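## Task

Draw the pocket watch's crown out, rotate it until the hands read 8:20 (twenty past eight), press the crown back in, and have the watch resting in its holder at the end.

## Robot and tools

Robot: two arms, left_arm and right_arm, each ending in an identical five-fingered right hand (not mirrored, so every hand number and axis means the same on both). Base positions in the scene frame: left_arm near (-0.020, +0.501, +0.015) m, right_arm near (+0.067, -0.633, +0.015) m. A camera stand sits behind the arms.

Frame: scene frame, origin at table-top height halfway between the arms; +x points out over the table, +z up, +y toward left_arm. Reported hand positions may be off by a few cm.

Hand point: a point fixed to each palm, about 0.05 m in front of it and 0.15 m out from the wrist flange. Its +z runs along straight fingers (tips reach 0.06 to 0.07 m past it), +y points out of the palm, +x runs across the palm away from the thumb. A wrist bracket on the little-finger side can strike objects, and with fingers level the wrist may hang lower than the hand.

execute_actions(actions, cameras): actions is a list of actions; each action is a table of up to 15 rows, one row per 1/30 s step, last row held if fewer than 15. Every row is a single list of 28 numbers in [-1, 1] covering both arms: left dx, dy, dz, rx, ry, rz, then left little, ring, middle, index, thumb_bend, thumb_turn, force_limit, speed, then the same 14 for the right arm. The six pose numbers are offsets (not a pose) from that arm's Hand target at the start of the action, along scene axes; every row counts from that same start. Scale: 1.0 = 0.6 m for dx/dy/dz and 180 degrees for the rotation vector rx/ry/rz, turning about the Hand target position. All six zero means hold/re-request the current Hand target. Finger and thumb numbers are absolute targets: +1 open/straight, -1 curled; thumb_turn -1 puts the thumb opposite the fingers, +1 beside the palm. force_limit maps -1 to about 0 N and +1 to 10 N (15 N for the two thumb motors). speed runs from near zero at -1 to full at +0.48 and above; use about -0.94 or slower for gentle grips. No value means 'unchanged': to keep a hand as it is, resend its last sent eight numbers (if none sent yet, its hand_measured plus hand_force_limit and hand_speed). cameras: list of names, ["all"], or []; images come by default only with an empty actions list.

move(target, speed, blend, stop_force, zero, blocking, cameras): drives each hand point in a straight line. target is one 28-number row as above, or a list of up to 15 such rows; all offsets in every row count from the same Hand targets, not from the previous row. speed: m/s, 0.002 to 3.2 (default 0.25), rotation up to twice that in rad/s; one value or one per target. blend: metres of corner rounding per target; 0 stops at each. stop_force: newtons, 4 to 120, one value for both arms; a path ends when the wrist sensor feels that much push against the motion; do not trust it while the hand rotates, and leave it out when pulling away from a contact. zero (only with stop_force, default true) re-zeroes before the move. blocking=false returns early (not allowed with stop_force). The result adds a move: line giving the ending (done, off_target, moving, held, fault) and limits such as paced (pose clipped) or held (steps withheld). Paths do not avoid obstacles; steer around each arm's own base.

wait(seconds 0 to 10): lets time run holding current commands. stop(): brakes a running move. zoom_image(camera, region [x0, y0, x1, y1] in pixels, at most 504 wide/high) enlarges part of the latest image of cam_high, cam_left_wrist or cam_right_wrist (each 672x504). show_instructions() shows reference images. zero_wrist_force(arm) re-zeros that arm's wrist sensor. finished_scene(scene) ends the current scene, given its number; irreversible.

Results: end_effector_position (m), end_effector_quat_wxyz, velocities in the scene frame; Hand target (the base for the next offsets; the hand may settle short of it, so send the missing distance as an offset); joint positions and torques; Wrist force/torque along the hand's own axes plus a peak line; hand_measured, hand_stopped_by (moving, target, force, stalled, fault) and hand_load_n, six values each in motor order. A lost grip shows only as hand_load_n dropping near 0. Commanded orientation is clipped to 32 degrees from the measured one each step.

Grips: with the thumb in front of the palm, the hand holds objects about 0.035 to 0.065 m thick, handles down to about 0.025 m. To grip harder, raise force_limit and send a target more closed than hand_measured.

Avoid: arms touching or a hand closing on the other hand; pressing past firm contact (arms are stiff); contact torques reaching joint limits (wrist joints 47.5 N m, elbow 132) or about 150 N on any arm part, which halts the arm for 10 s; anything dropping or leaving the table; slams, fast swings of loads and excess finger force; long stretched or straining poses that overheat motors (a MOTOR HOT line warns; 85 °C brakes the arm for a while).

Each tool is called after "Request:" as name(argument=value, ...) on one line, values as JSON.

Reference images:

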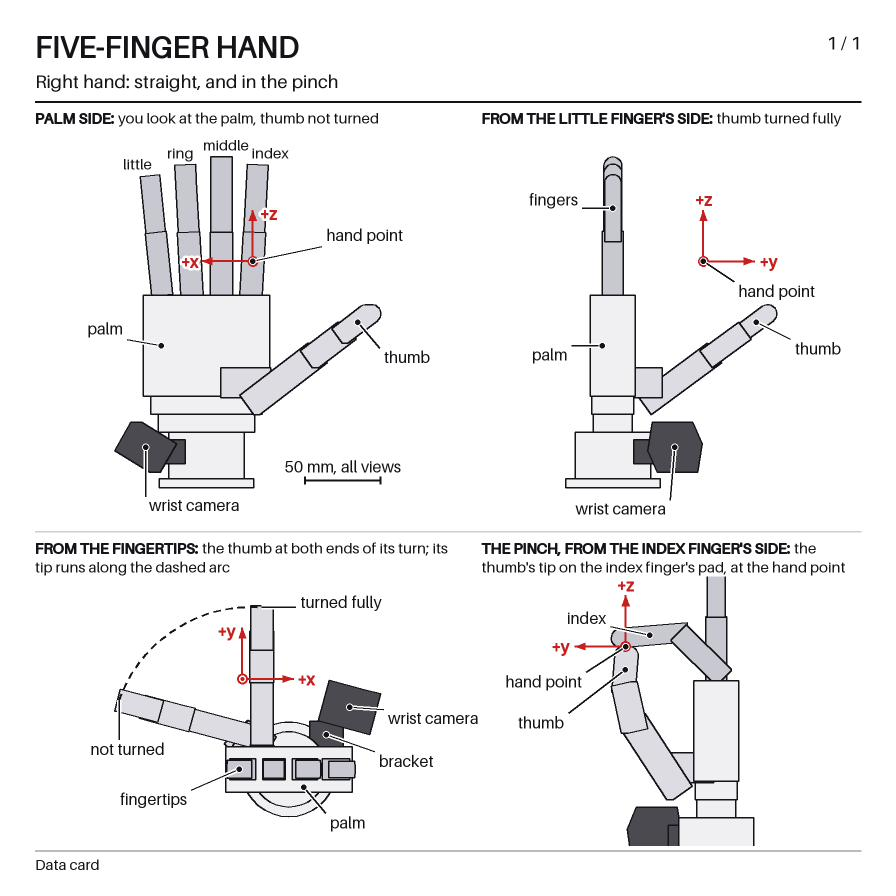

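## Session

Request:
execute_actions(actions=[])

Scene clock: 0.00 s.
left_arm: end_effector_position=(-0.0329, +0.9763, +0.6257) hand_measured=(+1.000, +1.000, +1.000, +1.000, +1.000, +1.000) hand_load_n=(+0.0, +0.0, +0.0, +0.0, +0.0, +0.0) hand_stopped_by=(target, target, target, target, target, target) hand_force_limit=0.00 hand_speed=-0.80 end_effector_quat_wxyz=(+0.045, +0.707, -0.700, +0.087) | right_arm: end_effector_position=(+0.1087, -1.0952, +0.7186) hand_measured=(+1.000, +1.000, +1.000, +1.000, +1.000, +1.000) hand_load_n=(+0.0, +0.0, +0.0, +0.0, +0.0, +0.0) hand_stopped_by=(target, target, target, target, target, target) hand_force_limit=0.00 hand_speed=-0.80 end_effector_quat_wxyz=(-0.002, +0.781, +0.622, -0.063)
Joint positions: left_arm=[1.084 -1.543 1.419 1.842 1.702 -1.992] | right_arm=[-1.954 -1.669 1.325 1.806 1.633 -1.758]
Joint velocities: within noise
Joint torques (N m): no reading
Wrist force (N): no reading
Wrist torque (N m): no reading
Wrist force, peak (N): no reading
Hand target: left_arm -0.0329, +0.9763, +0.6257; +0.045, +0.707, -0.700, +0.087 | right_arm +0.1087, -1.0952, +0.7186; -0.002, +0.781, +0.622, -0.063
camera_calibration:
cam_left_wrist: T_world_to_cam=[[-0.947041, -0.318256, -0.0427329, 0.312299], [-0.312211, 0.881485, 0.354272, -1.10076], [-0.0750809, 0.348852, -0.934165, 0.352686], [0, 0, 0, 1]] pos_world=[-0.0214301, 0.946661, 0.732781]
cam_right_wrist: T_world_to_cam=[[0.98552, 0.0381181, -0.165217, 0.0585063], [0.122318, -0.834624, 0.537067, -1.31516], [-0.117422, -0.549499, -0.827202, 0.119883], [0, 0, 0, 1]] pos_world=[0.117286, -1.03402, 0.815162]

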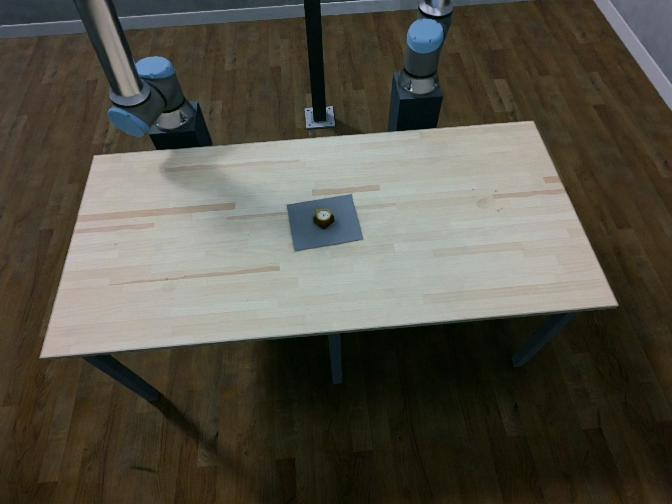

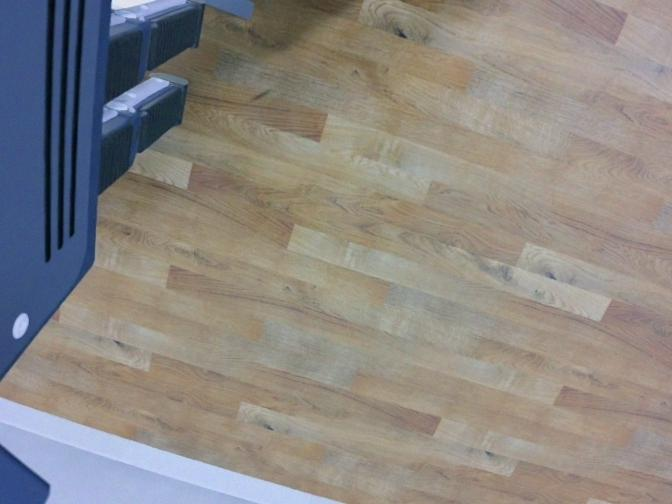

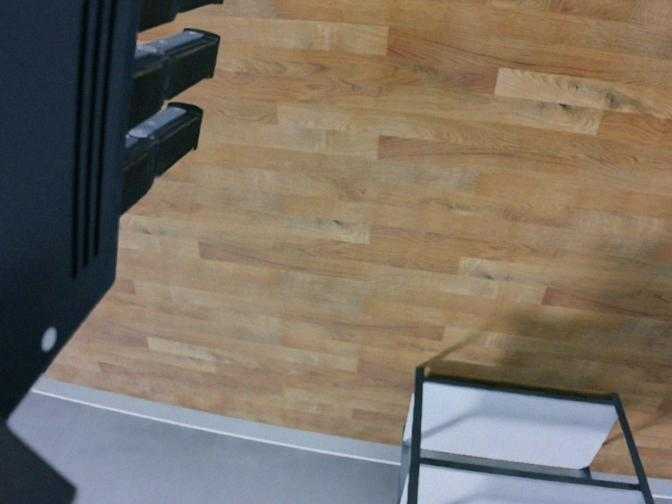

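Request:
zoom_image(camera="cam_high", region=[280, 185, 370, 252])

Scaled by 5.600 from the camera's 672x504 image, which has a finer 960x720 frame.

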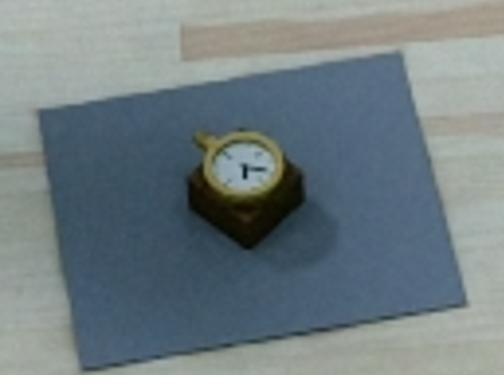

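Request:
move(target=[0,0,0,0,0,0,1,1,1,1,1,1,0,-0.8,0.7355,0.4087,-0.281,0.0207,0.0089,0.3479,0,0,0,0.1,1.0,-0.4,0.6,0.2], speed=0.4)

Request:
move(target=[0,0,0,0,0,0,1,1,1,1,1,1,0,-0.8,0.1583,0.5,-0.1667,0.0127,0.0054,0.2121,0,0,0,0.1,1.0,-0.4,0.6,0.2], speed=0.4)

Request:
move(target=[[0,0,0,0,0,0,1,1,1,1,1,1,0,-0.8,0.0583,0.65,-0.2833,-0.035,0.11,0.19,0,0,0,0.1,1.0,-0.4,0.6,0.2],[0,0,0,0,0,0,1,1,1,1,1,1,0,-0.8,0.0818,0.7933,-0.5323,-0.0505,0.1581,0.2776,0,0,0,0.1,1.0,-0.4,0.6,0.2]], speed=[0.4, 0.25], blend=[0.05, 0], cameras=["cam_right_wrist"])

Scene clock: 5.33 s.
left_arm: end_effector_position=(-0.0329, +0.9763, +0.6257) hand_measured=(+1.000, +1.000, +1.000, +1.000, +1.000, +1.000) hand_load_n=(+0.0, +0.0, +0.0, +0.0, +0.0, +0.0) hand_stopped_by=(target, target, target, target, target, target) hand_force_limit=0.00 hand_speed=-0.80 end_effector_quat_wxyz=(+0.045, +0.707, -0.700, +0.087) | right_arm: end_effector_position=(+0.5499, -0.8500, +0.5500) hand_measured=(+0.000, +0.000, +0.000, +0.100, +1.000, -0.400) hand_load_n=(+0.0, +0.0, +0.0, +0.0, +0.0, +0.0) hand_stopped_by=(target, target, target, target, target, target) hand_force_limit=0.60 hand_speed=0.20 end_effector_quat_wxyz=(-0.001, +0.343, +0.938, -0.046)
Joint positions: left_arm=[1.084 -1.543 1.419 1.842 1.702 -1.992] | right_arm=[-0.817 -1.573 1.544 1.559 1.653 -1.715]
Joint torques (N m): left_arm=[-0.12 -42.1 -32.9 3.82 -0.03 0.07] | right_arm=[12.75 -18.55 -44.32 0.23 3.85 3.57]
Wrist force (N): left_arm=[0.4 0.0 0.1] | right_arm=[-0.2 0.2 0.0]
Wrist torque (N m): left_arm=[-0.01 -0.06 0.02] | right_arm=[0.05 0.05 -0.08]
Wrist force, peak (N): left_arm=[0.0 -1.0 -0.6] | right_arm=[-0.8 2.3 1.0]
Hand target: left_arm -0.0329, +0.9763, +0.6257; +0.045, +0.707, -0.700, +0.087 | right_arm +0.5500, -0.8500, +0.5500; -0.001, +0.343, +0.938, -0.046
Off the commanded pose: left_arm 0.000 m, 0 deg | right_arm 0.000 m, 0 deg.
move: done

Scene clock: 6.97 s.
left_arm: end_effector_position=(-0.0329, +0.9763, +0.6257) hand_measured=(+1.000, +1.000, +1.000, +1.000, +1.000, +1.000) hand_load_n=(+0.0, +0.0, +0.0, +0.0, +0.0, +0.0) hand_stopped_by=(target, target, target, target, target, target) hand_force_limit=0.00 hand_speed=-0.80 end_effector_quat_wxyz=(+0.045, +0.707, -0.700, +0.087) | right_arm: end_effector_position=(+0.6449, -0.5502, +0.4500) hand_measured=(+0.000, +0.000, +0.000, +0.100, +1.000, -0.400) hand_load_n=(+0.0, -0.5, +0.0, +0.0, +0.0, +0.0) hand_stopped_by=(target, target, target, target, target, target) hand_force_limit=0.60 hand_speed=0.20 end_effector_quat_wxyz=(-0.001, +0.017, +0.999, -0.028)
Joint positions: left_arm=[1.084 -1.543 1.419 1.842 1.702 -1.992] | right_arm=[-0.227 -1.451 1.597 1.414 1.626 -1.791]
Joint torques (N m): left_arm=[0.41 -42.08 -34.15 3.4 -0.33 -0.17] | right_arm=[13.53 -29.07 -44.33 0.04 3.45 3.4]
Wrist force (N): left_arm=[0.1 -0.5 -0.2] | right_arm=[-0.4 0.9 0.3]
Wrist torque (N m): left_arm=[-0.06 -0.01 -0.01] | right_arm=[0.15 -0.02 -0.07]
Wrist force, peak (N): left_arm=[0.6 -0.4 -0.4] | right_arm=[-0.3 2.5 0.8]
Hand target: left_arm -0.0329, +0.9763, +0.6257; +0.045, +0.707, -0.700, +0.087 | right_arm +0.6450, -0.5500, +0.4500; -0.001, +0.017, +0.999, -0.028
Off the commanded pose: left_arm 0.000 m, 0 deg | right_arm 0.000 m, 0 deg.
move: done

Scene clock: 9.53 s.
left_arm: end_effector_position=(-0.0329, +0.9763, +0.6257) hand_measured=(+1.000, +1.000, +1.000, +1.000, +1.000, +1.000) hand_load_n=(+0.0, +0.0, -0.5, +0.0, +0.0, -0.5) hand_stopped_by=(target, target, target, target, target, target) hand_force_limit=0.00 hand_speed=-0.80 end_effector_quat_wxyz=(+0.045, +0.707, -0.700, +0.087) | right_arm: end_effector_position=(+0.6941, -0.0741, +0.1307) hand_measured=(+0.000, +0.000, +0.000, +0.100, +1.000, -0.400) hand_load_n=(+0.0, +0.0, +0.0, +0.0, +0.0, +0.0) hand_stopped_by=(target, target, target, target, target, target) hand_force_limit=0.60 hand_speed=0.20 end_effector_quat_wxyz=(-0.225, -0.409, +0.878, -0.105)
Joint positions: left_arm=[1.084 -1.543 1.419 1.842 1.702 -1.992] | right_arm=[0.523 -0.588 0.967 1.665 1.748 -1.904]
Joint torques (N m): left_arm=[2.04 -42.9 -33.75 3.44 0.09 -0.26] | right_arm=[13.08 -80.26 -40.53 7.06 3.87 -2.58]
Wrist force (N): left_arm=[0.3 -0.5 0.2] | right_arm=[-0.8 0.5 0.4]
Wrist torque (N m): left_arm=[-0.09 -0.05 0.00] | right_arm=[-0.03 0.08 0.08]
Wrist force, peak (N): left_arm=[0.6 -0.7 0.3] | right_arm=[-1.5 0.6 1.5]
Hand target: left_arm -0.0329, +0.9763, +0.6257; +0.045, +0.707, -0.700, +0.087 | right_arm +0.6941, -0.0740, +0.1306; -0.226, -0.409, +0.878, -0.105
Off the commanded pose: left_arm 0.000 m, 0 deg | right_arm 0.000 m, 0 deg.
move: done
camera_calibration:
cam_right_wrist: T_world_to_cam=[[-0.906957, 0.4144, 0.0755101, 0.655545], [0.416935, 0.908696, 0.0209071, -0.226588], [-0.0599518, 0.0504447, -0.996926, 0.290184], [0, 0, 0, 1]] pos_world=[0.70642, -0.0803965, 0.244529]
Images, in order (width x height): cam_right_wrist 672x504.

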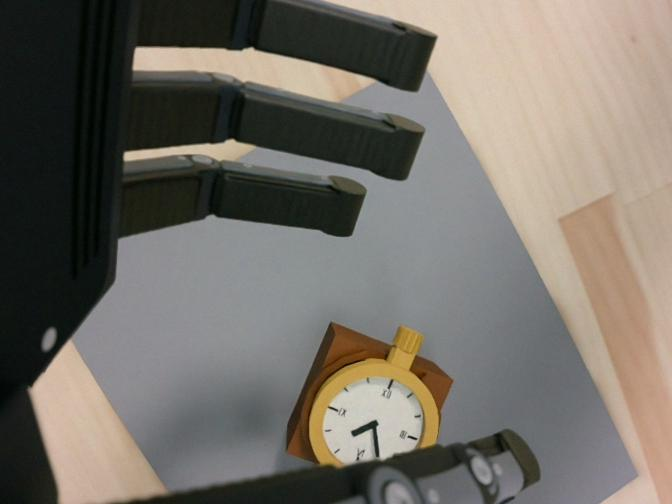

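Request:
move(target=[0,0,0,0,0,0,1,1,1,1,1,1,0,-0.8,-0.0373,0.0633,-0.0333,0,0,-0.0444,0,0,0,0.1,1.0,-0.4,0.6,0.2], speed=0.2, cameras=["cam_right_wrist"])

Request:
zoom_image(camera="cam_right_wrist", region=[220, 230, 430, 440])

Scene clock: 11.80 s.
left_arm: end_effector_position=(-0.0329, +0.9763, +0.6257) hand_measured=(+1.000, +1.000, +1.000, +1.000, +1.000, +1.000) hand_load_n=(+0.0, +0.0, +0.0, +0.0, +0.0, +0.0) hand_stopped_by=(target, target, target, target, target, target) hand_force_limit=0.00 hand_speed=-0.80 end_effector_quat_wxyz=(+0.045, +0.707, -0.700, +0.087) | right_arm: end_effector_position=(+0.6718, -0.0361, +0.1106) hand_measured=(+0.000, +0.000, +0.000, +0.100, +1.000, -0.400) hand_load_n=(+0.0, +0.0, +0.0, +0.0, +0.0, +0.0) hand_stopped_by=(target, target, target, target, target, target) hand_force_limit=0.60 hand_speed=0.20 end_effector_quat_wxyz=(-0.232, -0.347, +0.904, -0.089)
Joint positions: left_arm=[1.084 -1.543 1.419 1.842 1.702 -1.992] | right_arm=[0.553 -0.573 0.979 1.659 1.669 -1.753]
Joint torques (N m): left_arm=[0.56 -43.2 -33.09 3.61 -0.28 -0.38] | right_arm=[16.29 -81.32 -23.59 0.39 -3.95 2.21]
Wrist force (N): left_arm=[-0.1 -0.7 0.2] | right_arm=[-0.8 0.3 0.1]
Wrist torque (N m): left_arm=[-0.12 0.01 -0.03] | right_arm=[0.00 0.11 -0.05]
Wrist force, peak (N): left_arm=[0.6 -0.7 0.2] | right_arm=[-1.0 1.3 0.4]
Hand target: left_arm -0.0329, +0.9763, +0.6257; +0.045, +0.707, -0.700, +0.087 | right_arm +0.6717, -0.0360, +0.1106; -0.232, -0.347, +0.904, -0.089
Off the commanded pose: left_arm 0.000 m, 0 deg | right_arm 0.000 m, 0 deg.
move: done
camera_calibration:
cam_right_wrist: T_world_to_cam=[[-0.840777, 0.536072, 0.0756335, 0.581049], [0.538823, 0.842163, 0.02076, -0.335668], [-0.0525668, 0.0582076, -0.99692, 0.262315], [0, 0, 0, 1]] pos_world=[0.683187, -0.0440661, 0.224529]
Images, in order (width x height): cam_right_wrist 672x504.

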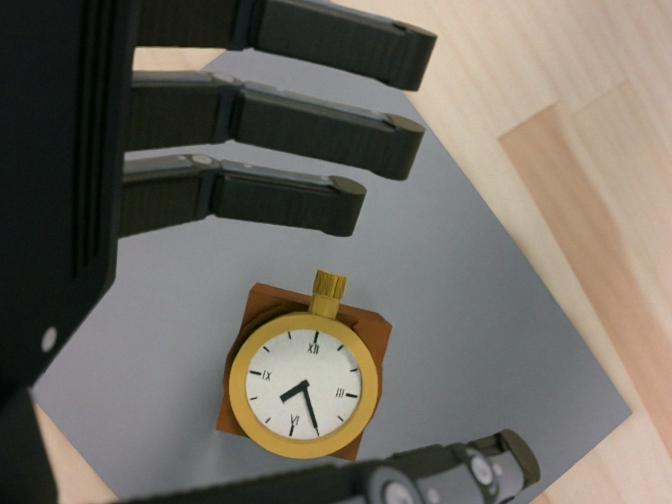

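Scaled by 2.400 from the camera's 672x504 image, which has a finer 960x720 frame.

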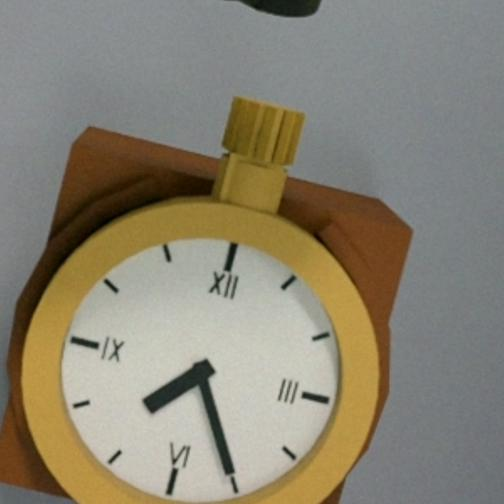

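Request:
move(target=[[0,0,0,0,0,0,1,1,1,1,1,1,0,-0.8,0.0627,-0.0467,-0.026,0.108,-0.1189,0.0027,0,0,0,0.1,0.3,-0.25,0.6,0.2],[0,0,0,0,0,0,1,1,1,1,1,1,0,-0.8,0.0627,-0.0467,-0.1002,0.108,-0.1189,0.0027,0,0,0,0.1,0.3,-0.25,0.6,0.2]], speed=[0.25,0.12], blend=[0.01,0], cameras=["cam_right_wrist"])

Scene clock: 18.43 s.
left_arm: end_effector_position=(-0.0329, +0.9763, +0.6257) hand_measured=(+1.000, +1.000, +1.000, +1.000, +1.000, +1.000) hand_load_n=(+0.0, +0.5, +0.0, +0.0, +0.0, +0.0) hand_stopped_by=(target, target, target, target, target, target) hand_force_limit=0.00 hand_speed=-0.80 end_effector_quat_wxyz=(+0.045, +0.707, -0.700, +0.087) | right_arm: end_effector_position=(+0.7093, -0.0641, +0.0507) hand_measured=(+0.000, +0.000, +0.000, +0.100, +0.300, -0.250) hand_load_n=(+0.0, +0.0, +0.0, +0.0, +0.0, +0.0) hand_stopped_by=(target, target, target, target, target, target) hand_force_limit=0.60 hand_speed=0.20 end_effector_quat_wxyz=(+0.001, -0.363, +0.932, +0.001)
Joint positions: left_arm=[1.084 -1.543 1.419 1.842 1.702 -1.992] | right_arm=[0.467 -0.759 1.311 1.017 1.57 -1.873]
Joint torques (N m): left_arm=[1.27 -42.17 -33.29 3.59 -0.01 -0.28] | right_arm=[-11.3 -69.02 -19.06 0.19 -4.09 -2.95]
Wrist force (N): left_arm=[-0.2 -0.1 -0.1] | right_arm=[0.0 0.2 0.9]
Wrist torque (N m): left_arm=[-0.01 0.04 -0.01] | right_arm=[-0.01 0.03 0.16]
Wrist force, peak (N): left_arm=[0.6 -0.7 -0.4] | right_arm=[-1.3 0.6 -0.2]
Hand target: left_arm -0.0329, +0.9763, +0.6257; +0.045, +0.707, -0.700, +0.087 | right_arm +0.7093, -0.0641, +0.0505; +0.001, -0.363, +0.932, +0.001
Off the commanded pose: left_arm 0.000 m, 0 deg | right_arm 0.000 m, 0 deg.
move: done
camera_calibration:
cam_right_wrist: T_world_to_cam=[[-0.847762, 0.526701, -0.062333, 0.643448], [0.43574, 0.758671, 0.484303, -0.28692], [0.302373, 0.383413, -0.872677, -0.0311136], [0, 0, 0, 1]] pos_world=[0.679922, -0.109298, 0.151912]
Images, in order (width x height): cam_right_wrist 672x504.

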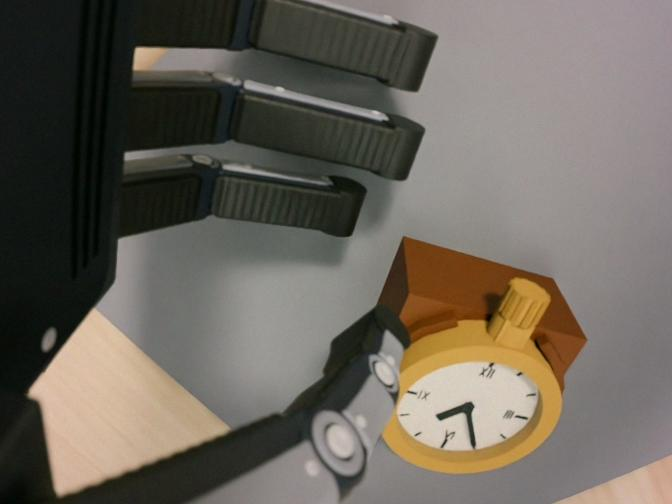

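Request:
move(target=[0,0,0,0,0,0,1,1,1,1,1,1,0,-0.8,-0.0563,0.0615,0,0,0,0,0,0,0,0.1,0.3,-0.25,0.6,0.2], speed=0.08, stop_force=8, cameras=["cam_right_wrist"])

Request:
zoom_image(camera="cam_right_wrist", region=[220, 150, 430, 360])

Scene clock: 21.10 s.
left_arm: end_effector_position=(-0.0329, +0.9763, +0.6257) hand_measured=(+1.000, +1.000, +1.000, +1.000, +1.000, +1.000) hand_load_n=(+0.0, +0.0, +0.0, +0.0, +0.0, +0.0) hand_stopped_by=(target, target, target, target, target, target) hand_force_limit=0.00 hand_speed=-0.80 end_effector_quat_wxyz=(+0.045, +0.707, -0.700, +0.087) | right_arm: end_effector_position=(+0.6756, -0.0272, +0.0505) hand_measured=(+0.000, +0.000, +0.000, +0.100, +0.300, -0.250) hand_load_n=(+0.0, +0.0, +0.0, +0.0, +0.0, +0.0) hand_stopped_by=(target, target, target, target, target, target) hand_force_limit=0.60 hand_speed=0.20 end_effector_quat_wxyz=(+0.001, -0.363, +0.932, +0.001)
Joint positions: left_arm=[1.084 -1.543 1.419 1.842 1.702 -1.992] | right_arm=[0.526 -0.763 1.319 1.013 1.57 -1.813]
Joint torques (N m): left_arm=[-0.04 -41.59 -33.75 3.65 -0.4 -0.36] | right_arm=[16.1 -98.9 -21.31 0.12 2.83 3]
Wrist force (N): left_arm=[-0.3 -0.6 0.1] | right_arm=[-0.8 0.2 0.4]
Wrist torque (N m): left_arm=[-0.09 0.04 -0.03] | right_arm=[0.02 0.16 -0.03]
Wrist force, peak (N): left_arm=[0.5 -0.7 0.5] | right_arm=[-0.4 -0.1 1.2]
Hand target: left_arm -0.0329, +0.9763, +0.6257; +0.045, +0.707, -0.700, +0.087 | right_arm +0.6756, -0.0272, +0.0505; +0.001, -0.363, +0.932, +0.001
Off the commanded pose: left_arm 0.000 m, 0 deg | right_arm 0.000 m, 0 deg.
move: done
camera_calibration:
cam_right_wrist: T_world_to_cam=[[-0.847799, 0.526636, -0.0623747, 0.595371], [0.435668, 0.758715, 0.484297, -0.300039], [0.302373, 0.383412, -0.872677, -0.0352163], [0, 0, 0, 1]] pos_world=[0.646122, -0.0723974, 0.151712]
Images, in order (width x height): cam_right_wrist 672x504.

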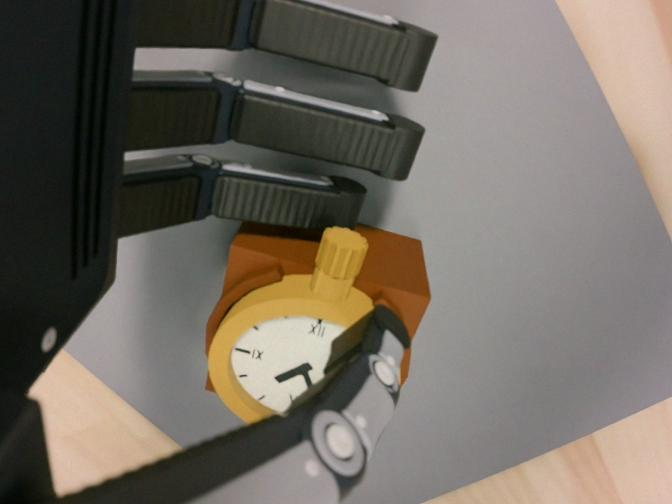

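Scaled by 2.400 from the camera's 672x504 image, which has a finer 960x720 frame.

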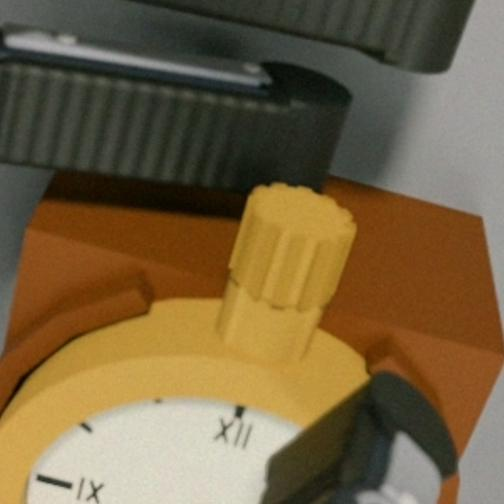

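Request:
move(target=[[0,0,0,0,0,0,1,1,1,1,1,1,0,-0.8,0,0,0,0,0,0,0,0,0,0.1,0.0,-0.25,0.6,0.0],[0,0,0,0,0,0,1,1,1,1,1,1,0,-0.8,0.0011,-0.0012,-0.0017,0,0,0,0,0,0,0.1,0.0,-0.25,0.6,0.0]], speed=0.05)

Request:
move(target=[0,0,0,0,0,0,1,1,1,1,1,1,0,-0.8,0,0,-0.0083,0,0,0,0,0,0,0.1,0.0,-0.25,0.6,0.0], speed=0.008, stop_force=4)

Scene clock: 22.67 s.
left_arm: end_effector_position=(-0.0329, +0.9763, +0.6257) hand_measured=(+1.000, +1.000, +1.000, +1.000, +1.000, +1.000) hand_load_n=(+0.0, +0.0, +0.0, +0.0, +0.0, +0.0) hand_stopped_by=(target, target, target, target, target, target) hand_force_limit=0.00 hand_speed=-0.80 end_effector_quat_wxyz=(+0.045, +0.707, -0.700, +0.087) | right_arm: end_effector_position=(+0.6762, -0.0278, +0.0495) hand_measured=(+0.000, +0.000, +0.000, +0.100, +0.000, -0.250) hand_load_n=(+0.0, +0.0, +0.0, +0.0, +0.0, +0.0) hand_stopped_by=(target, target, target, target, target, target) hand_force_limit=0.60 hand_speed=0.00 end_effector_quat_wxyz=(+0.001, -0.363, +0.932, +0.001)
Joint positions: left_arm=[1.084 -1.543 1.419 1.842 1.702 -1.992] | right_arm=[0.525 -0.762 1.32 1.012 1.57 -1.814]
Joint torques (N m): left_arm=[0.26 -42 -33.69 3.48 0.08 -0.18] | right_arm=[-11.59 -67.36 -20.41 0.01 2.8 -2.98]
Wrist force (N): left_arm=[0.3 0.4 0.3] | right_arm=[-0.4 0.1 0.5]
Wrist torque (N m): left_arm=[0.04 -0.05 0.03] | right_arm=[0.00 0.11 0.15]
Wrist force, peak (N): left_arm=[0.8 -0.5 -0.3] | right_arm=[-0.4 0.8 0.8]
Hand target: left_arm -0.0329, +0.9763, +0.6257; +0.045, +0.707, -0.700, +0.087 | right_arm +0.6762, -0.0279, +0.0495; +0.001, -0.363, +0.932, +0.001
Off the commanded pose: left_arm 0.000 m, 0 deg | right_arm 0.000 m, 0 deg.
move: done

Scene clock: 24.57 s.
left_arm: end_effector_position=(-0.0329, +0.9763, +0.6257) hand_measured=(+1.000, +1.000, +1.000, +1.000, +1.000, +1.000) hand_load_n=(+0.0, +0.0, +0.0, +0.0, +0.0, +0.0) hand_stopped_by=(target, target, target, target, target, target) hand_force_limit=0.00 hand_speed=-0.80 end_effector_quat_wxyz=(+0.045, +0.707, -0.700, +0.087) | right_arm: end_effector_position=(+0.6762, -0.0279, +0.0465) hand_measured=(+0.000, +0.000, +0.000, +0.100, +0.000, -0.250) hand_load_n=(+0.0, +0.0, +0.0, +0.0, +0.5, -1.0) hand_stopped_by=(target, target, target, target, target, target) hand_force_limit=0.60 hand_speed=0.00 end_effector_quat_wxyz=(+0.001, -0.363, +0.932, +0.001)
Joint positions: left_arm=[1.084 -1.543 1.419 1.842 1.702 -1.992] | right_arm=[0.525 -0.76 1.321 1.008 1.57 -1.814]
Joint torques (N m): left_arm=[-0.45 -42.36 -34.07 3.57 -0.11 -0.06] | right_arm=[-4.81 -97.4 -36.77 5.99 2.94 -2.56]
Wrist force (N): left_arm=[0.4 -0.2 -0.1] | right_arm=[1.2 0.1 -3.7]
Wrist torque (N m): left_arm=[-0.01 -0.05 0.01] | right_arm=[0.04 -0.01 0.19]
Wrist force, peak (N): left_arm=[0.6 -0.8 -0.3] | right_arm=[1.9 -0.9 -8.2]
Hand target: left_arm -0.0329, +0.9763, +0.6257; +0.045, +0.707, -0.700, +0.087 | right_arm +0.6762, -0.0279, +0.0465; +0.001, -0.363, +0.932, +0.001 (not the last commanded pose)
Off the commanded pose: left_arm 0.000 m, 0 deg | right_arm 0.002 m, 0 deg.
move: contact (right_arm)

Request:
move(target=[0,0,0,0,0,0,1,1,1,1,1,1,0,-0.8,0,0,0.0012,0,0,0,0,0,0,-0.5,0.0,-0.25,0.8,-0.65], speed=0.05, cameras=["cam_right_wrist"])

Request:
zoom_image(camera="cam_right_wrist", region=[220, 150, 430, 360])

Scene clock: 25.50 s.
left_arm: end_effector_position=(-0.0329, +0.9763, +0.6257) hand_measured=(+1.000, +1.000, +1.000, +1.000, +1.000, +1.000) hand_load_n=(+0.0, +0.0, +0.0, +0.0, +0.0, +0.0) hand_stopped_by=(target, target, target, target, target, target) hand_force_limit=0.00 hand_speed=-0.80 end_effector_quat_wxyz=(+0.045, +0.707, -0.700, +0.087) | right_arm: end_effector_position=(+0.6762, -0.0279, +0.0471) hand_measured=(+0.000, +0.000, +0.000, -0.072, +0.002, -0.250) hand_load_n=(+0.0, +0.0, +0.0, +14.0, +3.5, +1.5) hand_stopped_by=(target, target, target, force, target, target) hand_force_limit=0.80 hand_speed=-0.65 end_effector_quat_wxyz=(+0.001, -0.363, +0.932, +0.001)
Joint positions: left_arm=[1.084 -1.543 1.419 1.842 1.702 -1.992] | right_arm=[0.525 -0.76 1.321 1.009 1.57 -1.814]
Joint torques (N m): left_arm=[0.72 -43 -33.87 3.93 0.07 -0.1] | right_arm=[-5.54 -99.01 -38.52 6.5 2.95 -2.44]
Wrist force (N): left_arm=[0.0 -0.2 0.1] | right_arm=[-0.7 0.4 -0.5]
Wrist torque (N m): left_arm=[-0.04 0.00 0.00] | right_arm=[0.09 0.11 0.16]
Wrist force, peak (N): left_arm=[0.1 -0.9 -0.2] | right_arm=[0.9 0.0 -5.3]
Hand target: left_arm -0.0329, +0.9763, +0.6257; +0.045, +0.707, -0.700, +0.087 | right_arm +0.6762, -0.0279, +0.0472; +0.001, -0.363, +0.932, +0.001
Off the commanded pose: left_arm 0.000 m, 0 deg | right_arm 0.000 m, 0 deg.
move: done
camera_calibration:
cam_right_wrist: T_world_to_cam=[[-0.847762, 0.526701, -0.062333, 0.596149], [0.43574, 0.758671, 0.484303, -0.298141], [0.302373, 0.383413, -0.872677, -0.0380879], [0, 0, 0, 1]] pos_world=[0.646822, -0.0731976, 0.148312]
Images, in order (width x height): cam_right_wrist 672x504.

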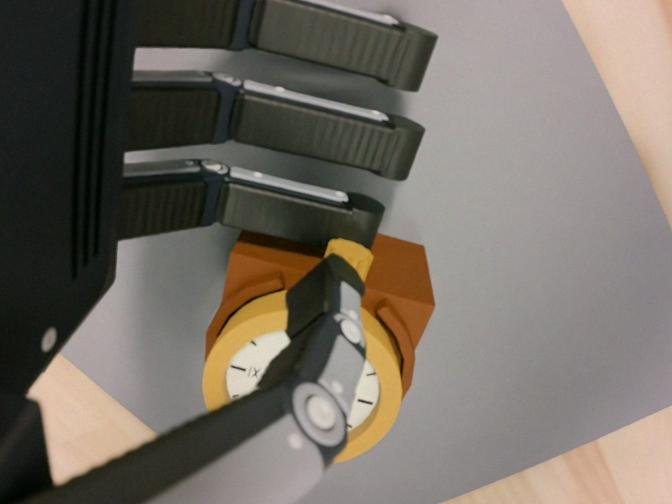

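Scaled by 2.400 from the camera's 672x504 image, which has a finer 960x720 frame.

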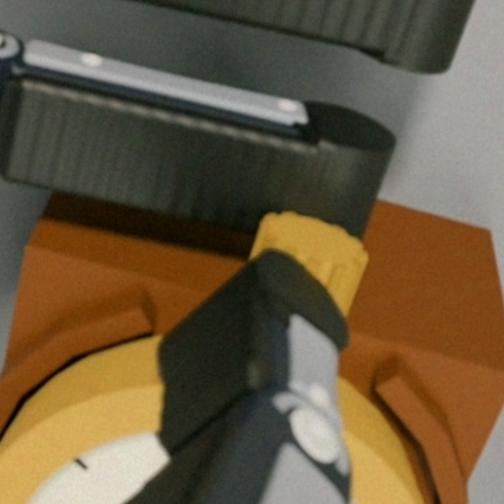

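Request:
move(target=[0,0,0,0,0,0,1,1,1,1,1,1,0,-0.8,-0.0098,-0.009,0,0,0,0,0,0,0,-0.5,0.0,-0.25,0.8,-0.65], speed=0.03, cameras=["cam_right_wrist"])

Request:
zoom_image(camera="cam_right_wrist", region=[220, 150, 430, 360])

Scene clock: 26.60 s.
left_arm: end_effector_position=(-0.0329, +0.9763, +0.6257) hand_measured=(+1.000, +1.000, +1.000, +1.000, +1.000, +1.000) hand_load_n=(+0.0, +0.0, +0.0, +0.0, +0.0, +0.0) hand_stopped_by=(target, target, target, target, target, target) hand_force_limit=0.00 hand_speed=-0.80 end_effector_quat_wxyz=(+0.045, +0.707, -0.700, +0.087) | right_arm: end_effector_position=(+0.6704, -0.0332, +0.0472) hand_measured=(+0.000, +0.000, +0.000, -0.072, +0.000, -0.250) hand_load_n=(+0.0, +0.0, +0.0, +0.0, +0.0, +0.0) hand_stopped_by=(target, target, target, force, target, target) hand_force_limit=0.80 hand_speed=-0.65 end_effector_quat_wxyz=(+0.001, -0.363, +0.932, +0.001)
Joint positions: left_arm=[1.084 -1.543 1.419 1.842 1.702 -1.992] | right_arm=[0.523 -0.772 1.342 0.998 1.57 -1.817]
Joint torques (N m): left_arm=[-0.42 -42.04 -33.5 3.31 -0.34 -0.17] | right_arm=[-11.15 -103.27 -19.89 0.44 3.03 -2.78]
Wrist force (N): left_arm=[0.1 0.4 0.3] | right_arm=[-0.3 0.1 0.2]
Wrist torque (N m): left_arm=[0.04 -0.02 0.02] | right_arm=[0.00 0.10 0.17]
Wrist force, peak (N): left_arm=[0.2 -0.7 0.4] | right_arm=[-4.6 -0.9 -1.8]
Hand target: left_arm -0.0329, +0.9763, +0.6257; +0.045, +0.707, -0.700, +0.087 | right_arm +0.6704, -0.0333, +0.0472; +0.001, -0.363, +0.932, +0.001
Off the commanded pose: left_arm 0.000 m, 0 deg | right_arm 0.000 m, 0 deg.
move: done
camera_calibration:
cam_right_wrist: T_world_to_cam=[[-0.847762, 0.526701, -0.062333, 0.594024], [0.43574, 0.758671, 0.484303, -0.291593], [0.302373, 0.383413, -0.872677, -0.0343021], [0, 0, 0, 1]] pos_world=[0.641022, -0.0784976, 0.148312]
Images, in order (width x height): cam_right_wrist 672x504.

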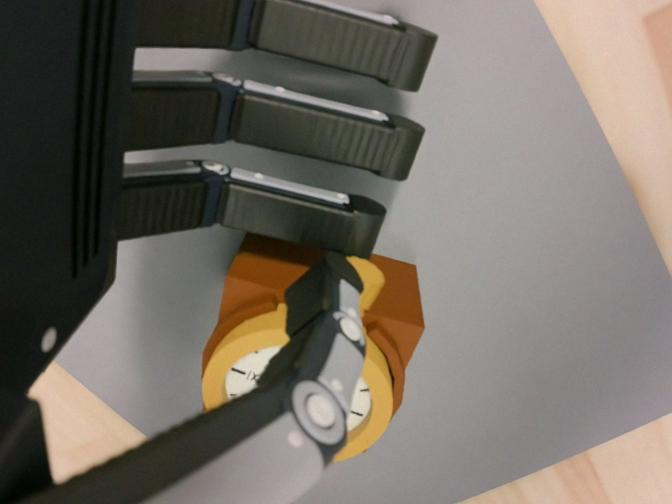

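Scaled by 2.400 from the camera's 672x504 image, which has a finer 960x720 frame.

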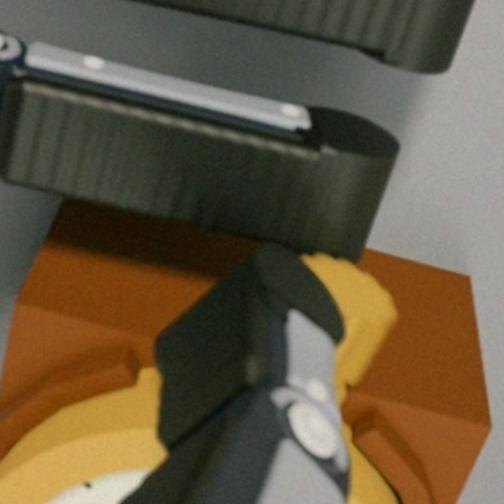

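Request:
move(target=[0,0,0,0,0,0,1,1,1,1,1,1,0,-0.8,0,0,0.0055,0,0,0,0,0,0,0.1,0.6,-0.25,0.6,0.2], speed=0.05, cameras=["cam_right_wrist"])

Request:
zoom_image(camera="cam_right_wrist", region=[220, 200, 430, 410])

Scene clock: 27.67 s.
left_arm: end_effector_position=(-0.0329, +0.9763, +0.6257) hand_measured=(+1.000, +1.000, +1.000, +1.000, +1.000, +1.000) hand_load_n=(+0.0, -0.5, +0.0, +0.0, +0.0, +0.0) hand_stopped_by=(target, target, target, target, target, target) hand_force_limit=0.00 hand_speed=-0.80 end_effector_quat_wxyz=(+0.045, +0.707, -0.700, +0.087) | right_arm: end_effector_position=(+0.6703, -0.0333, +0.0503) hand_measured=(+0.000, +0.000, +0.000, +0.100, +0.600, -0.250) hand_load_n=(+0.0, +0.0, +0.0, +0.0, +0.0, +0.0) hand_stopped_by=(target, target, target, target, target, target) hand_force_limit=0.60 hand_speed=0.20 end_effector_quat_wxyz=(+0.001, -0.363, +0.932, +0.001)
Joint positions: left_arm=[1.084 -1.543 1.419 1.842 1.702 -1.992] | right_arm=[0.523 -0.775 1.342 1.002 1.57 -1.817]
Joint torques (N m): left_arm=[-0.39 -42.81 -33.31 3.8 -0.26 -0.46] | right_arm=[-10.26 -100.49 -37.25 6.36 1.91 -2.82]
Wrist force (N): left_arm=[0.4 0.0 -0.2] | right_arm=[-0.8 0.4 -0.2]
Wrist torque (N m): left_arm=[0.01 -0.05 0.02] | right_arm=[0.07 0.18 0.15]
Wrist force, peak (N): left_arm=[0.5 -0.3 0.5] | right_arm=[-0.6 0.3 0.7]
Hand target: left_arm -0.0329, +0.9763, +0.6257; +0.045, +0.707, -0.700, +0.087 | right_arm +0.6704, -0.0333, +0.0505; +0.001, -0.363, +0.932, +0.001
Off the commanded pose: left_arm 0.000 m, 0 deg | right_arm 0.000 m, 0 deg.
move: done
camera_calibration:
cam_right_wrist: T_world_to_cam=[[-0.847799, 0.526636, -0.0623747, 0.594216], [0.435668, 0.758715, 0.484297, -0.292973], [0.302373, 0.383412, -0.872677, -0.0314413], [0, 0, 0, 1]] pos_world=[0.640922, -0.0785974, 0.151512]
Images, in order (width x height): cam_right_wrist 672x504.

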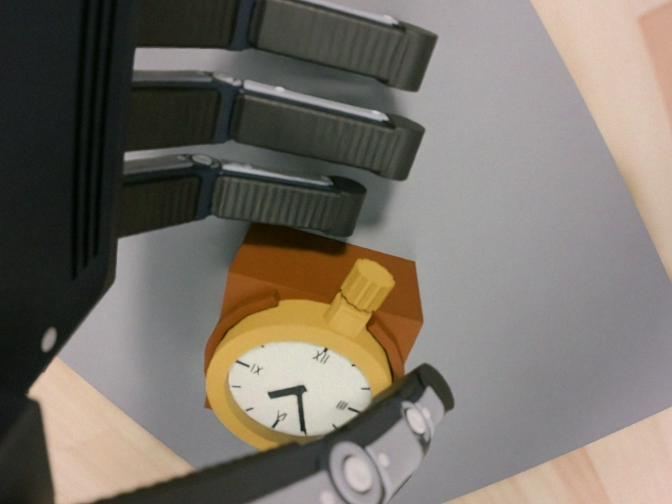

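Scaled by 2.400 from the camera's 672x504 image, which has a finer 960x720 frame.

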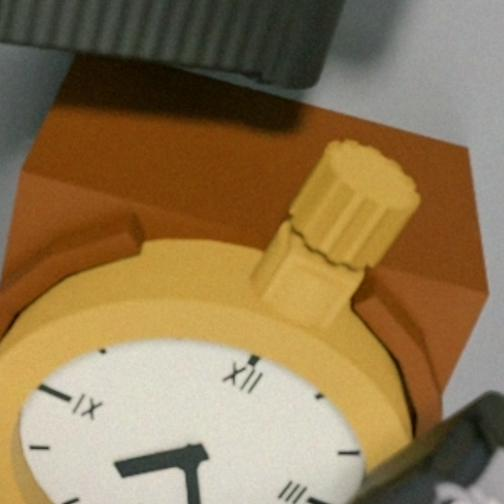

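Request:
zoom_image(camera="cam_right_wrist", region=[310, 240, 410, 340])

Scaled by 5.040 from the camera's 672x504 image, which has a finer 960x720 frame.

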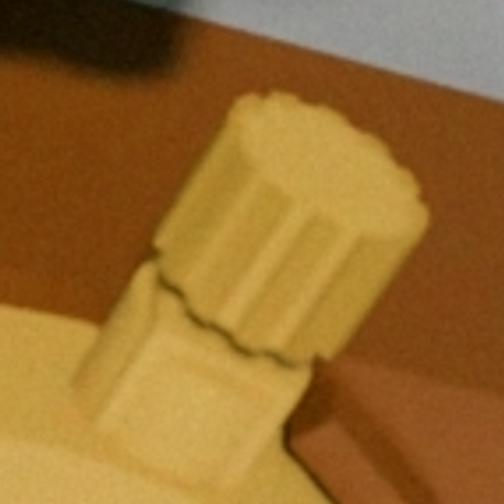

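Request:
move(target=[[0,0,0,0,0,0,1,1,1,1,1,1,0,-0.8,-0.002,0.0225,0,0,0,-0.0694,0,0,0,0.1,0.4,-0.15,0.6,0.0],[0,0,0,0,0,0,1,1,1,1,1,1,0,-0.8,-0.002,0.0225,0,0,0,-0.0694,0,0,0,0.1,0.0,-0.15,0.6,0.0]], speed=0.08, cameras=["cam_right_wrist"])

Request:
zoom_image(camera="cam_right_wrist", region=[220, 150, 430, 360])

Scene clock: 32.63 s.
left_arm: end_effector_position=(-0.0329, +0.9763, +0.6257) hand_measured=(+1.000, +1.000, +1.000, +1.000, +1.000, +1.000) hand_load_n=(+0.0, +0.0, +0.0, +0.0, -0.5, +0.0) hand_stopped_by=(target, target, target, target, target, target) hand_force_limit=0.00 hand_speed=-0.80 end_effector_quat_wxyz=(+0.045, +0.707, -0.700, +0.087) | right_arm: end_effector_position=(+0.6691, -0.0198, +0.0505) hand_measured=(+0.000, +0.000, +0.000, +0.100, +0.000, -0.150) hand_load_n=(+0.0, +0.0, +0.0, +0.0, +0.0, +0.0) hand_stopped_by=(target, target, target, target, target, target) hand_force_limit=0.60 hand_speed=0.00 end_effector_quat_wxyz=(+0.001, -0.259, +0.966, +0.001)
Joint positions: left_arm=[1.084 -1.543 1.419 1.842 1.702 -1.992] | right_arm=[0.544 -0.781 1.354 0.996 1.57 -1.577]
Joint torques (N m): left_arm=[-0.67 -41.85 -33.41 3.62 -0.37 -0.03] | right_arm=[13.34 -100.15 -21.04 0.33 3.56 2.72]
Wrist force (N): left_arm=[0.1 -0.3 -0.1] | right_arm=[-0.7 0.3 0.3]
Wrist torque (N m): left_arm=[-0.04 -0.02 0.00] | right_arm=[0.01 0.16 0.00]
Wrist force, peak (N): left_arm=[0.5 -1.0 -0.1] | right_arm=[-0.8 0.9 0.1]
Hand target: left_arm -0.0329, +0.9763, +0.6257; +0.045, +0.707, -0.700, +0.087 | right_arm +0.6692, -0.0198, +0.0505; +0.001, -0.259, +0.966, +0.001
Off the commanded pose: left_arm 0.000 m, 0 deg | right_arm 0.000 m, 0 deg.
move: done
camera_calibration:
cam_right_wrist: T_world_to_cam=[[-0.713786, 0.697583, -0.062356, 0.499821], [0.589489, 0.646475, 0.484327, -0.407967], [0.37817, 0.308947, -0.872662, -0.0882863], [0, 0, 0, 1]] pos_world=[0.630645, -0.0576505, 0.151712]
Images, in order (width x height): cam_right_wrist 672x504.

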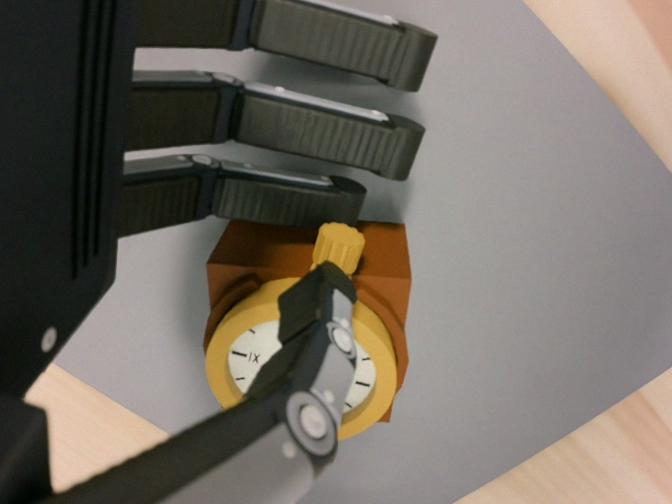

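Scaled by 2.400 from the camera's 672x504 image, which has a finer 960x720 frame.

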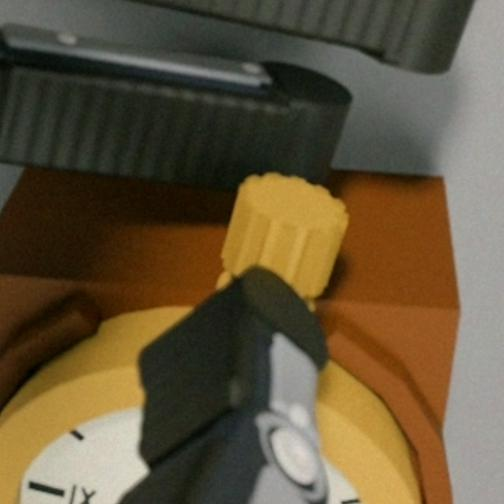

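Request:
move(target=[[0,0,0,0,0,0,1,1,1,1,1,1,0,-0.8,0.0012,-0.0022,-0.0055,0,0,0,0,0,0,0.1,0.0,-0.15,0.6,0.0],[0,0,0,0,0,0,1,1,1,1,1,1,0,-0.8,0.0012,-0.0022,-0.0055,0,0,0,0,0,0,-0.5,0.0,-0.15,1.0,-0.6]], speed=0.03)

Request:
move(target=[0,0,0,0,0,0,1,1,1,1,1,1,0,-0.8,-0.0065,-0.0037,0,0,0,0,0,0,0,-0.5,0.0,-0.15,1.0,-0.6], speed=0.02, cameras=["cam_right_wrist"])

Request:
zoom_image(camera="cam_right_wrist", region=[220, 150, 430, 360])

Scene clock: 34.70 s.
left_arm: end_effector_position=(-0.0329, +0.9763, +0.6257) hand_measured=(+1.000, +1.000, +1.000, +1.000, +1.000, +1.000) hand_load_n=(+0.0, -0.5, +0.0, +0.0, +0.0, +0.0) hand_stopped_by=(target, target, target, target, target, target) hand_force_limit=0.00 hand_speed=-0.80 end_effector_quat_wxyz=(+0.045, +0.707, -0.700, +0.087) | right_arm: end_effector_position=(+0.6699, -0.0211, +0.0472) hand_measured=(+0.000, +0.000, +0.000, -0.068, +0.002, -0.150) hand_load_n=(+0.0, +0.0, +0.0, +15.0, +4.5, +0.5) hand_stopped_by=(target, target, target, force, target, target) hand_force_limit=1.00 hand_speed=-0.60 end_effector_quat_wxyz=(+0.001, -0.259, +0.966, +0.001)
Joint positions: left_arm=[1.084 -1.543 1.419 1.842 1.702 -1.992] | right_arm=[0.543 -0.779 1.356 0.992 1.57 -1.579]
Joint torques (N m): left_arm=[0.86 -43.04 -33.45 3.52 -0.36 -0.19] | right_arm=[-11.15 -64.08 -18.34 -0.08 2.98 -3.14]
Wrist force (N): left_arm=[0.3 0.0 0.0] | right_arm=[-0.3 -0.3 -2.8]
Wrist torque (N m): left_arm=[0.00 -0.04 0.02] | right_arm=[-0.01 -0.01 0.20]
Wrist force, peak (N): left_arm=[-0.4 -0.6 0.8] | right_arm=[1.1 0.3 -5.3]
Hand target: left_arm -0.0329, +0.9763, +0.6257; +0.045, +0.707, -0.700, +0.087 | right_arm +0.6699, -0.0211, +0.0472; +0.001, -0.259, +0.966, +0.001
Off the commanded pose: left_arm 0.000 m, 0 deg | right_arm 0.000 m, 0 deg.
move: done

Scene clock: 35.50 s.
left_arm: end_effector_position=(-0.0329, +0.9763, +0.6257) hand_measured=(+1.000, +1.000, +1.000, +1.000, +1.000, +1.000) hand_load_n=(+0.0, +0.0, +0.0, +0.0, +0.0, +0.5) hand_stopped_by=(target, target, target, target, target, target) hand_force_limit=0.00 hand_speed=-0.80 end_effector_quat_wxyz=(+0.045, +0.707, -0.700, +0.087) | right_arm: end_effector_position=(+0.6661, -0.0233, +0.0472) hand_measured=(+0.000, +0.000, +0.000, -0.068, +0.002, -0.150) hand_load_n=(+0.0, +0.0, +0.0, +14.0, +5.5, +2.5) hand_stopped_by=(target, target, target, force, target, target) hand_force_limit=1.00 hand_speed=-0.60 end_effector_quat_wxyz=(+0.001, -0.259, +0.966, +0.001)
Joint positions: left_arm=[1.084 -1.543 1.419 1.842 1.702 -1.992] | right_arm=[0.543 -0.785 1.368 0.986 1.57 -1.579]
Joint torques (N m): left_arm=[-0.42 -42.54 -33.25 3.85 -0.27 -0.42] | right_arm=[-7.4 -96.97 -15.6 1.23 2.81 -3.15]
Wrist force (N): left_arm=[0.0 -0.1 0.0] | right_arm=[-6.2 -1.3 -4.0]
Wrist torque (N m): left_arm=[-0.02 0.00 -0.01] | right_arm=[-0.01 -0.02 0.18]
Wrist force, peak (N): left_arm=[0.4 -0.5 0.0] | right_arm=[-6.2 -0.6 -6.9]
Hand target: left_arm -0.0329, +0.9763, +0.6257; +0.045, +0.707, -0.700, +0.087 | right_arm +0.6660, -0.0233, +0.0472; +0.001, -0.259, +0.966, +0.001
Off the commanded pose: left_arm 0.000 m, 0 deg | right_arm 0.000 m, 0 deg.
move: done
camera_calibration:
cam_right_wrist: T_world_to_cam=[[-0.713786, 0.697583, -0.062356, 0.499838], [0.589489, 0.646475, 0.484327, -0.40223], [0.37817, 0.308947, -0.872662, -0.0889997], [0, 0, 0, 1]] pos_world=[0.627545, -0.0611505, 0.148312]
Images, in order (width x height): cam_right_wrist 672x504.

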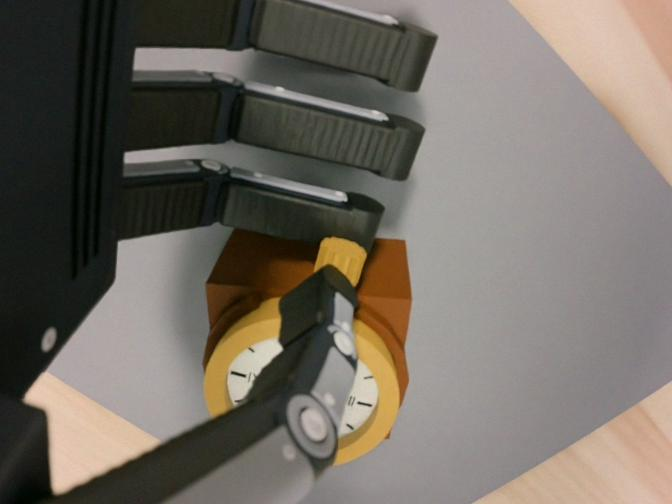

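Scaled by 2.400 from the camera's 672x504 image, which has a finer 960x720 frame.

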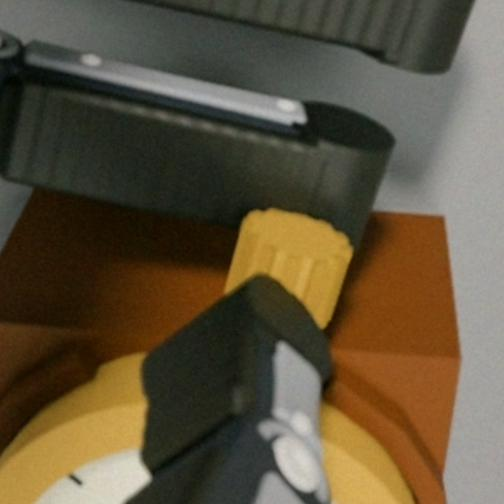

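Request:
move(target=[0,0,0,0,0,0,1,1,1,1,1,1,0,-0.8,-0.0036,-0.0021,0,0,0,0,0,0,0,-0.5,0.0,-0.15,1.0,-0.6], speed=0.01, cameras=["cam_right_wrist"])

Request:
zoom_image(camera="cam_right_wrist", region=[220, 150, 430, 360])

Scene clock: 36.43 s.
left_arm: end_effector_position=(-0.0329, +0.9763, +0.6257) hand_measured=(+1.000, +1.000, +1.000, +1.000, +1.000, +1.000) hand_load_n=(+0.0, +0.0, +0.0, +0.0, +0.0, +0.0) hand_stopped_by=(target, target, target, target, target, target) hand_force_limit=0.00 hand_speed=-0.80 end_effector_quat_wxyz=(+0.045, +0.707, -0.700, +0.087) | right_arm: end_effector_position=(+0.6639, -0.0245, +0.0472) hand_measured=(+0.000, +0.000, +0.000, -0.068, +0.002, -0.150) hand_load_n=(+0.0, +0.0, +0.0, +12.0, +3.5, +1.5) hand_stopped_by=(target, target, target, force, target, target) hand_force_limit=1.00 hand_speed=-0.60 end_effector_quat_wxyz=(+0.001, -0.259, +0.966, +0.001) end_effector_velocity=(-0.002, -0.001, -0.001) end_effector_angular_velocity=(-0.001, +0.001, +0.000)
Joint positions: left_arm=[1.084 -1.543 1.419 1.842 1.702 -1.992] | right_arm=[0.543 -0.788 1.374 0.983 1.57 -1.579]
Joint velocities: left_arm=[within noise] | right_arm=[0 -0.002 0.006 -0.002 0 0]
Joint torques (N m): left_arm=[0.84 -43.22 -32.76 3.74 -0.3 -0.11] | right_arm=[-7.73 -97.86 -15.63 1.29 2.4 -3.2]
Wrist force (N): left_arm=[-0.4 -0.2 0.7] | right_arm=[-3.9 -0.9 -1.9]
Wrist torque (N m): left_arm=[-0.07 0.05 -0.03] | right_arm=[-0.03 0.01 0.18]
Wrist force, peak (N): left_arm=[-0.4 -0.2 0.7] | right_arm=[-6.7 -1.1 -4.9]
Hand target: left_arm -0.0329, +0.9763, +0.6257; +0.045, +0.707, -0.700, +0.087 | right_arm +0.6638, -0.0246, +0.0472; +0.001, -0.259, +0.966, +0.001
Off the commanded pose: left_arm 0.000 m, 0 deg | right_arm 0.000 m, 0 deg.
move: done
camera_calibration:
cam_right_wrist: T_world_to_cam=[[-0.713813, 0.69756, -0.062294, 0.499183], [0.589511, 0.646493, 0.484276, -0.400221], [0.378084, 0.308959, -0.872695, -0.087776], [0, 0, 0, 1]] pos_world=[0.625445, -0.0623504, 0.148312]
Images, in order (width x height): cam_right_wrist 672x504.

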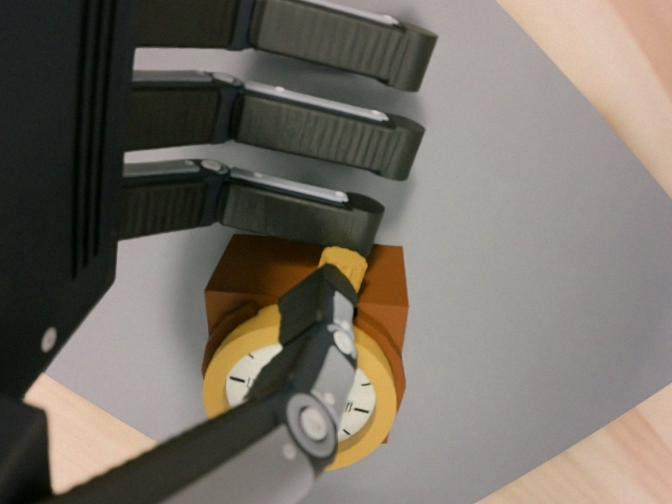

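Scaled by 2.400 from the camera's 672x504 image, which has a finer 960x720 frame.

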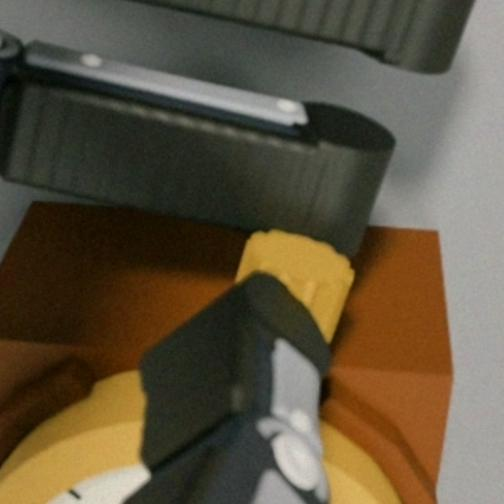

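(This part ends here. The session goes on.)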